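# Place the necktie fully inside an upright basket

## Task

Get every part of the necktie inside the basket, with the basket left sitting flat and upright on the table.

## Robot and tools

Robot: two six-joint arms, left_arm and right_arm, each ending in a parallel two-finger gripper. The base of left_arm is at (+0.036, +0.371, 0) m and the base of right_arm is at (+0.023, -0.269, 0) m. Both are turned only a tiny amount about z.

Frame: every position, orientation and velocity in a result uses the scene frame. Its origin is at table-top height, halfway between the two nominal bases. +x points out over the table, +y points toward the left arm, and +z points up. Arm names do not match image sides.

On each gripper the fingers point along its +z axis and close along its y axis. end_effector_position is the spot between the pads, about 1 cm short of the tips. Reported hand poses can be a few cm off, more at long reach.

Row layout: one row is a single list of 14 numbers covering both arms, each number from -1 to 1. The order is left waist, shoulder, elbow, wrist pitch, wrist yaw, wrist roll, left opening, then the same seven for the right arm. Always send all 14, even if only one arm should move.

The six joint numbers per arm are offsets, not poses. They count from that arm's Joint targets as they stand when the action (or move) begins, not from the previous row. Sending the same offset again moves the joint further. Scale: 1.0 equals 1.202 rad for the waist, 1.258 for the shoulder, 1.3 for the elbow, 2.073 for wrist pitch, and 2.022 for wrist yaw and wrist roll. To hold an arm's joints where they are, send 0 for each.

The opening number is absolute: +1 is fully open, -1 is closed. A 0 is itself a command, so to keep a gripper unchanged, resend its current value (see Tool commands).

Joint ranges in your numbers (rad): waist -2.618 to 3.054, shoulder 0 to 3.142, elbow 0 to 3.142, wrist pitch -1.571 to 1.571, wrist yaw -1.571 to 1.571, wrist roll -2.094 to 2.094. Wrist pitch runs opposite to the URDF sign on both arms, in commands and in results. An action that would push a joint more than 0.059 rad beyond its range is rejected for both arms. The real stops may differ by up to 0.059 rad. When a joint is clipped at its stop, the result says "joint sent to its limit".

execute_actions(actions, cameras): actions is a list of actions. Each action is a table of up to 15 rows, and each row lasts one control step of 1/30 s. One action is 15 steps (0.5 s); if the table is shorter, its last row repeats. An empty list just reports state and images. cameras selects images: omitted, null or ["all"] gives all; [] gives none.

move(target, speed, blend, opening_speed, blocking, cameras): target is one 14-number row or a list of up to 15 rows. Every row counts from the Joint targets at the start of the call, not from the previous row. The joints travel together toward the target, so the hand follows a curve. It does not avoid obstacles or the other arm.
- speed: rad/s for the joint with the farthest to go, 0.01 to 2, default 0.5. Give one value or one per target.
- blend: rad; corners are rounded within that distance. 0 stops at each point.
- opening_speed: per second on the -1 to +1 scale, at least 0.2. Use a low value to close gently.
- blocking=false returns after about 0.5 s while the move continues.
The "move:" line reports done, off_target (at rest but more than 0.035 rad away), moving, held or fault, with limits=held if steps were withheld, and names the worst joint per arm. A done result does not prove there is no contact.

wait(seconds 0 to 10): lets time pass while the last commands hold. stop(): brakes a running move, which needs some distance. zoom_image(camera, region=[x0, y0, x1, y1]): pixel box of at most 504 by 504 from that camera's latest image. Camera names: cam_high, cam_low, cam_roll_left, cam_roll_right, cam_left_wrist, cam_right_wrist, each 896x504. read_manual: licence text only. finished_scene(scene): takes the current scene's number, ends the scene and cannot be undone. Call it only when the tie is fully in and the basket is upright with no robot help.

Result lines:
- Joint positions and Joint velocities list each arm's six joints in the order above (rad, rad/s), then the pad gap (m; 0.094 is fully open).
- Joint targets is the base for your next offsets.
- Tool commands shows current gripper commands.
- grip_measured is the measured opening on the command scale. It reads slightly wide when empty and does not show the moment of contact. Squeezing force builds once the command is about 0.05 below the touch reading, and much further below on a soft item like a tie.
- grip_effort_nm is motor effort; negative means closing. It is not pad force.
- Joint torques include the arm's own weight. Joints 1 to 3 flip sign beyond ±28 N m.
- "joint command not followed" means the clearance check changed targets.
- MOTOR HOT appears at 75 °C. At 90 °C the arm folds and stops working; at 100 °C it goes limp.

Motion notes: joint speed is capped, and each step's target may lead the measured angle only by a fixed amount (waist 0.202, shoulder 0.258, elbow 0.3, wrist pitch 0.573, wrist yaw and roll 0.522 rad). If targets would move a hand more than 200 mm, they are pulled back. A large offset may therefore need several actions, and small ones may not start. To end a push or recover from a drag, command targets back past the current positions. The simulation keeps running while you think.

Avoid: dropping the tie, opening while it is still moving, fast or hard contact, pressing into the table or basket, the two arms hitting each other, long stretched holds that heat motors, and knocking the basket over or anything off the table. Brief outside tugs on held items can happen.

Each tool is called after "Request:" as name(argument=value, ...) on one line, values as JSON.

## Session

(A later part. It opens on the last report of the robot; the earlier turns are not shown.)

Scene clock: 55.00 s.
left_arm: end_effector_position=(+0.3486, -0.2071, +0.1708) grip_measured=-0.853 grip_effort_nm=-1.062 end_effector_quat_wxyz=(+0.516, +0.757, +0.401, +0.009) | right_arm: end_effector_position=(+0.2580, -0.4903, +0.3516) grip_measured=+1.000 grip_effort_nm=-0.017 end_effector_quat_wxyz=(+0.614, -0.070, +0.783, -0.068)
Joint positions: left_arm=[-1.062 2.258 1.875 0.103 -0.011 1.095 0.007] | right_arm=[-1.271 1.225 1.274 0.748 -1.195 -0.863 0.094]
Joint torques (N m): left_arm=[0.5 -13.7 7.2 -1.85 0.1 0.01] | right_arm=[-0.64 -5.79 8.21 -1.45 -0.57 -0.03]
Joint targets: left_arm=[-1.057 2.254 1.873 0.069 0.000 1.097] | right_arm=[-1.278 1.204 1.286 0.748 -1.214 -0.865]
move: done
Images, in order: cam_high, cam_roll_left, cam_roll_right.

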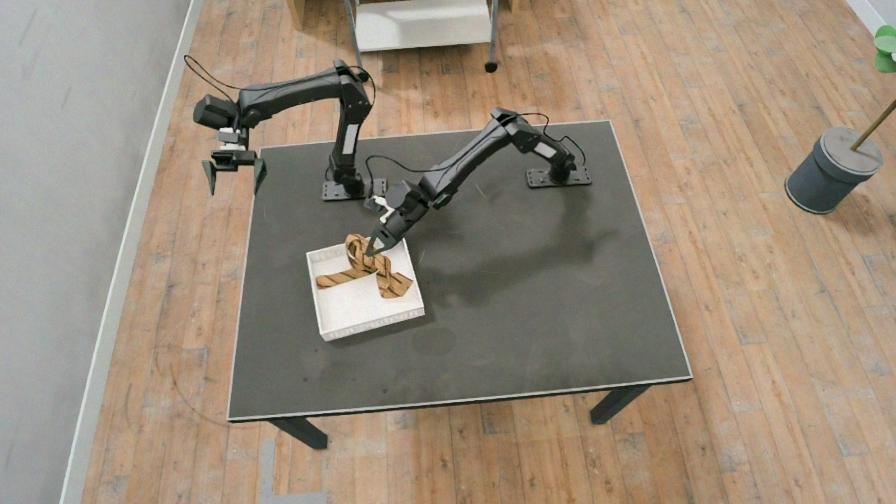

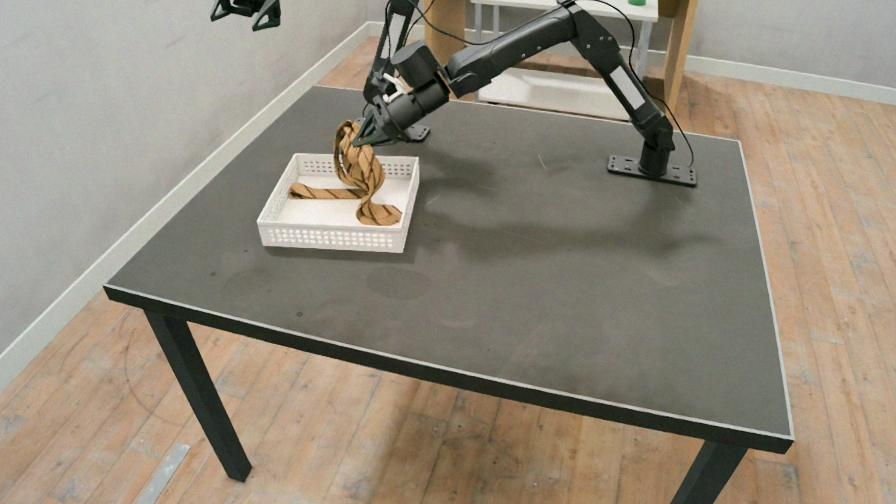

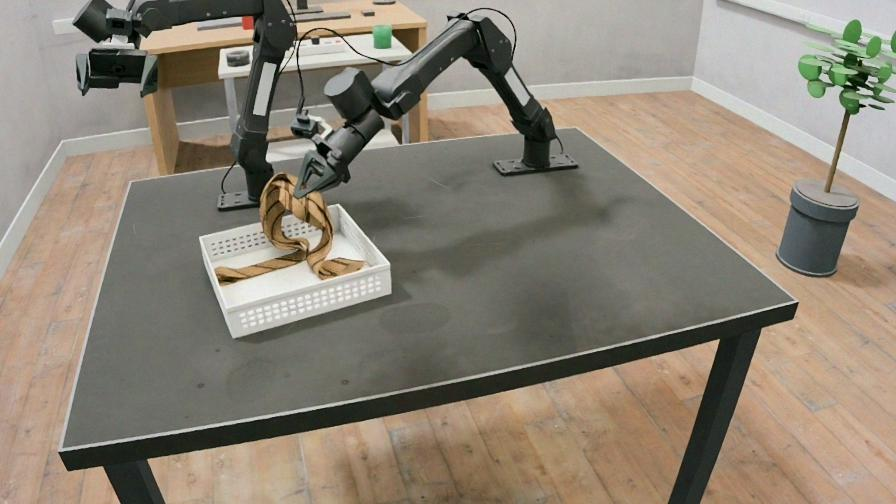

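Request:
move(target=[0.0253,0.2464,0.2164,0.0585,0,0,-1,0,0,0,0,0,0,1], speed=0.2, cameras=["cam_high","cam_roll_left","cam_roll_right","cam_left_wrist"])

Scene clock: 58.03 s.
left_arm: end_effector_position=(+0.3829, -0.2280, +0.0779) grip_measured=-0.853 grip_effort_nm=-1.062 end_effector_quat_wxyz=(+0.466, +0.776, +0.425, +0.016) | right_arm: end_effector_position=(+0.2580, -0.4903, +0.3516) grip_measured=+1.000 grip_effort_nm=-0.017 end_effector_quat_wxyz=(+0.614, -0.070, +0.783, -0.068)
Joint positions: left_arm=[-1.032 2.55 2.121 0.172 -0.011 1.096 0.007] | right_arm=[-1.271 1.225 1.274 0.748 -1.195 -0.863 0.094]
Joint torques (N m): left_arm=[0.55 -13.91 10.06 -1.28 0.11 0] | right_arm=[-0.73 -5.82 8.24 -1.44 -0.59 -0.03]
Motor temperatures (°C): left_arm=[20 46 33 30 20 24 23] | right_arm=[23 27 31 26 25 23 20]
Heat: left arm: 46 °C; right arm: 31 °C.
Joint targets: left_arm=[-1.027 2.564 2.154 0.190 0.000 1.097] | right_arm=[-1.278 1.204 1.286 0.748 -1.214 -0.865]
move: done
Images, in order: cam_high, cam_roll_left, cam_roll_right, cam_left_wrist.

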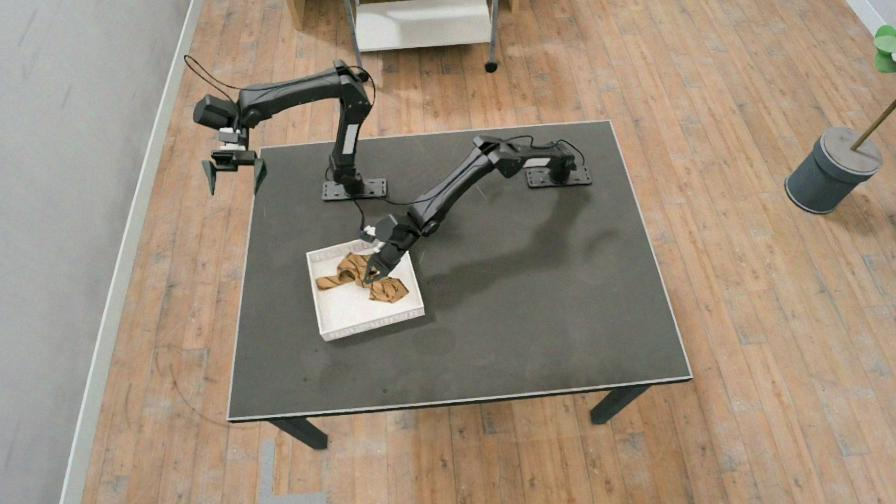

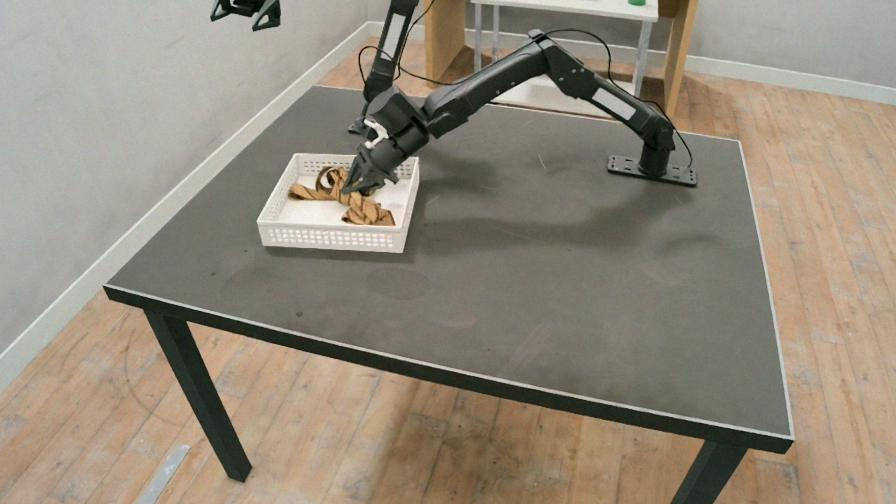

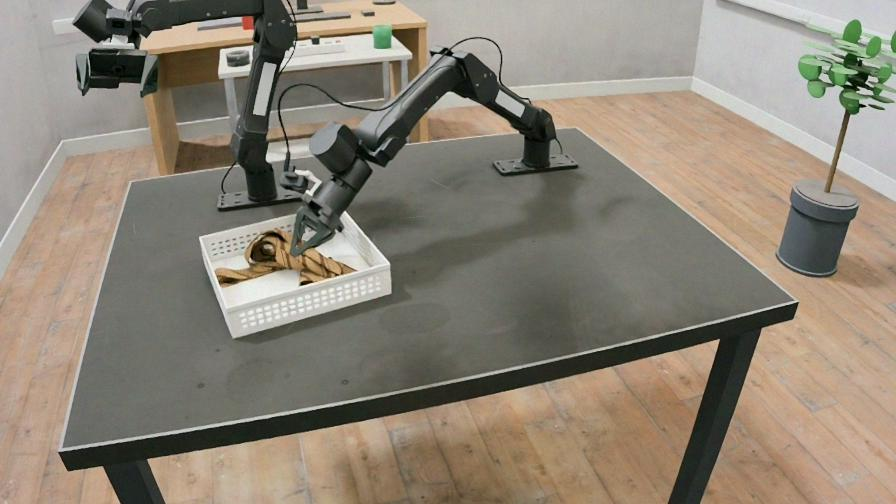

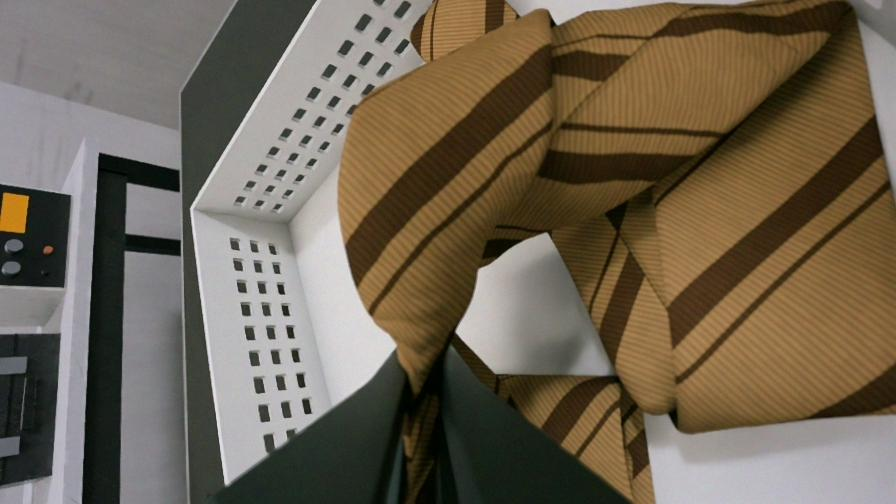

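Request:
move(target=[[0,0,0,0,0,0,0.3,0,0,0,0,0,0,1],[0,-0.297,-0.321,-0.0211,0,0,0.3,0,0,0,0,0,0,1],[0,-0.6,-0.321,-0.0211,0,0,0.3,0,0,0,0,0,0,1]], speed=0.35, blend=0.05, opening_speed=1.0, cameras=["cam_high","cam_low","cam_roll_left","cam_roll_right","cam_left_wrist"])

Scene clock: 65.27 s.
left_arm: end_effector_position=(+0.3264, -0.1296, +0.3496) grip_measured=+0.297 grip_effort_nm=0.105 end_effector_quat_wxyz=(+0.612, +0.693, +0.380, +0.018) | right_arm: end_effector_position=(+0.2580, -0.4903, +0.3516) grip_measured=+1.000 grip_effort_nm=-0.017 end_effector_quat_wxyz=(+0.614, -0.070, +0.783, -0.068)
Joint positions: left_arm=[-1.032 1.832 1.743 0.162 -0.011 1.096 0.061] | right_arm=[-1.271 1.225 1.274 0.748 -1.195 -0.863 0.094]
Joint torques (N m): left_arm=[0.55 -11.82 6.94 -1.79 0.11 0] | right_arm=[-0.69 -5.76 8.24 -1.43 -0.58 -0.03]
Joint targets: left_arm=[-1.027 1.809 1.737 0.147 0.000 1.097] | right_arm=[-1.278 1.204 1.286 0.748 -1.214 -0.865]
move: done; blend cut to 0 rad at target 1
Images, in order: cam_high, cam_low, cam_roll_left, cam_roll_right, cam_left_wrist.

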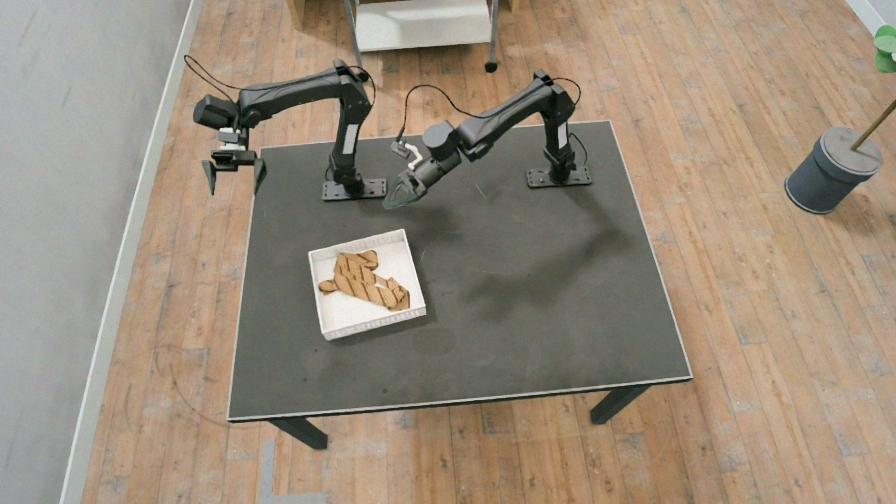

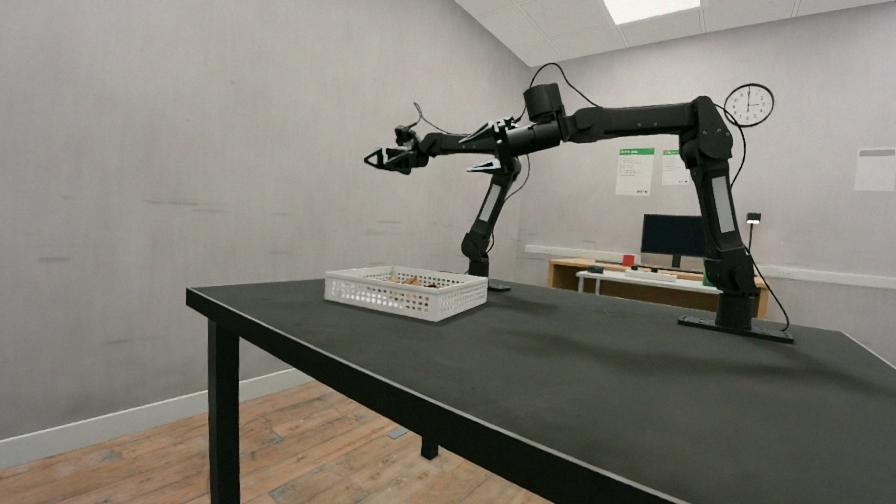

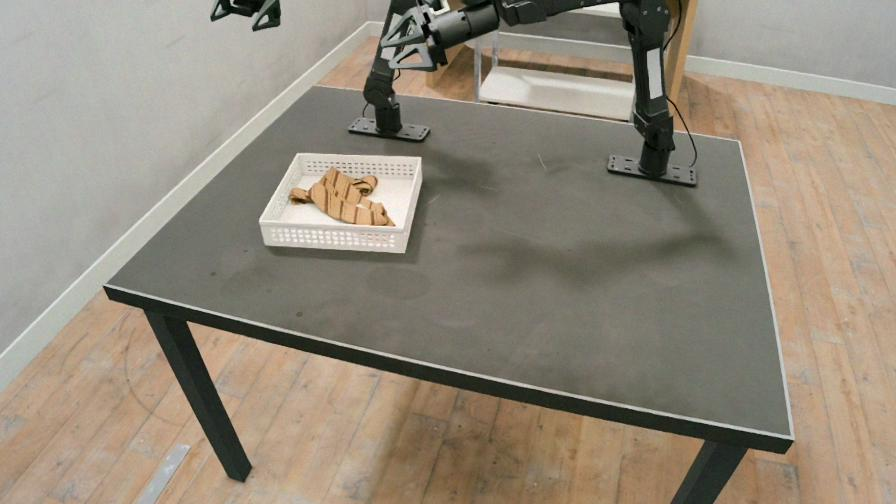

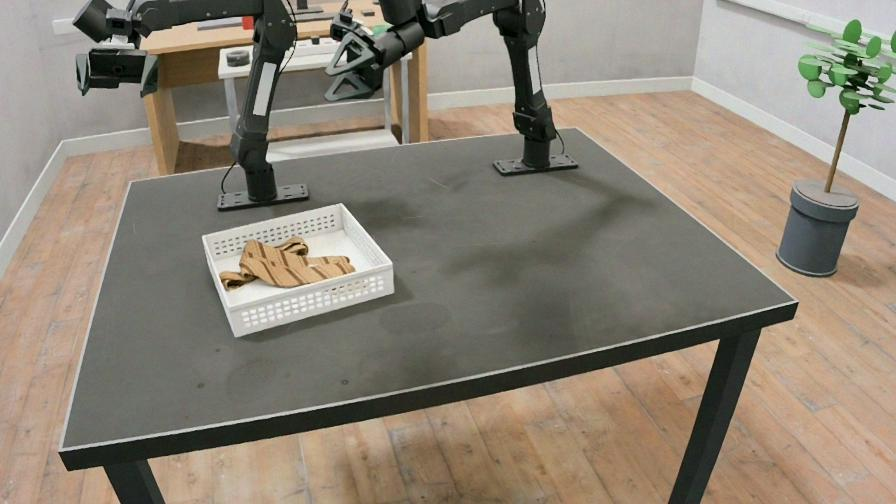

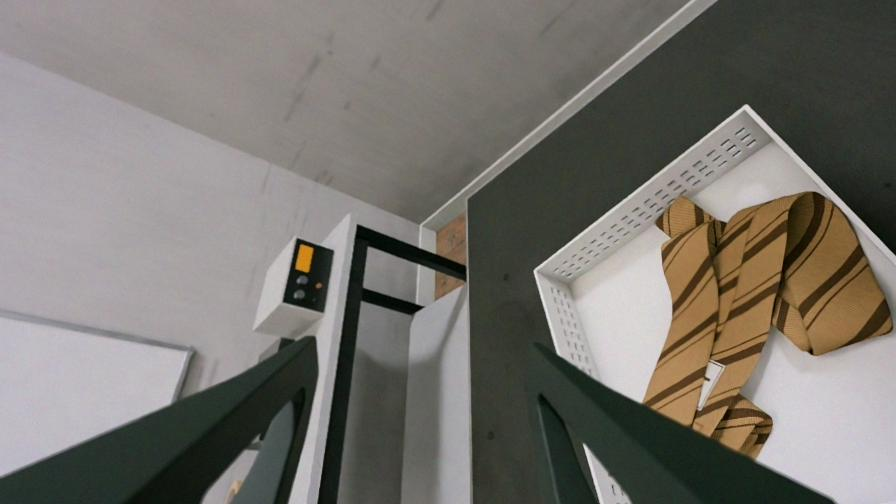

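The whole necktie is inside the basket, and the basket is standing flat.

Request:
finished_scene(scene=3)

The scene is finished: the task was done.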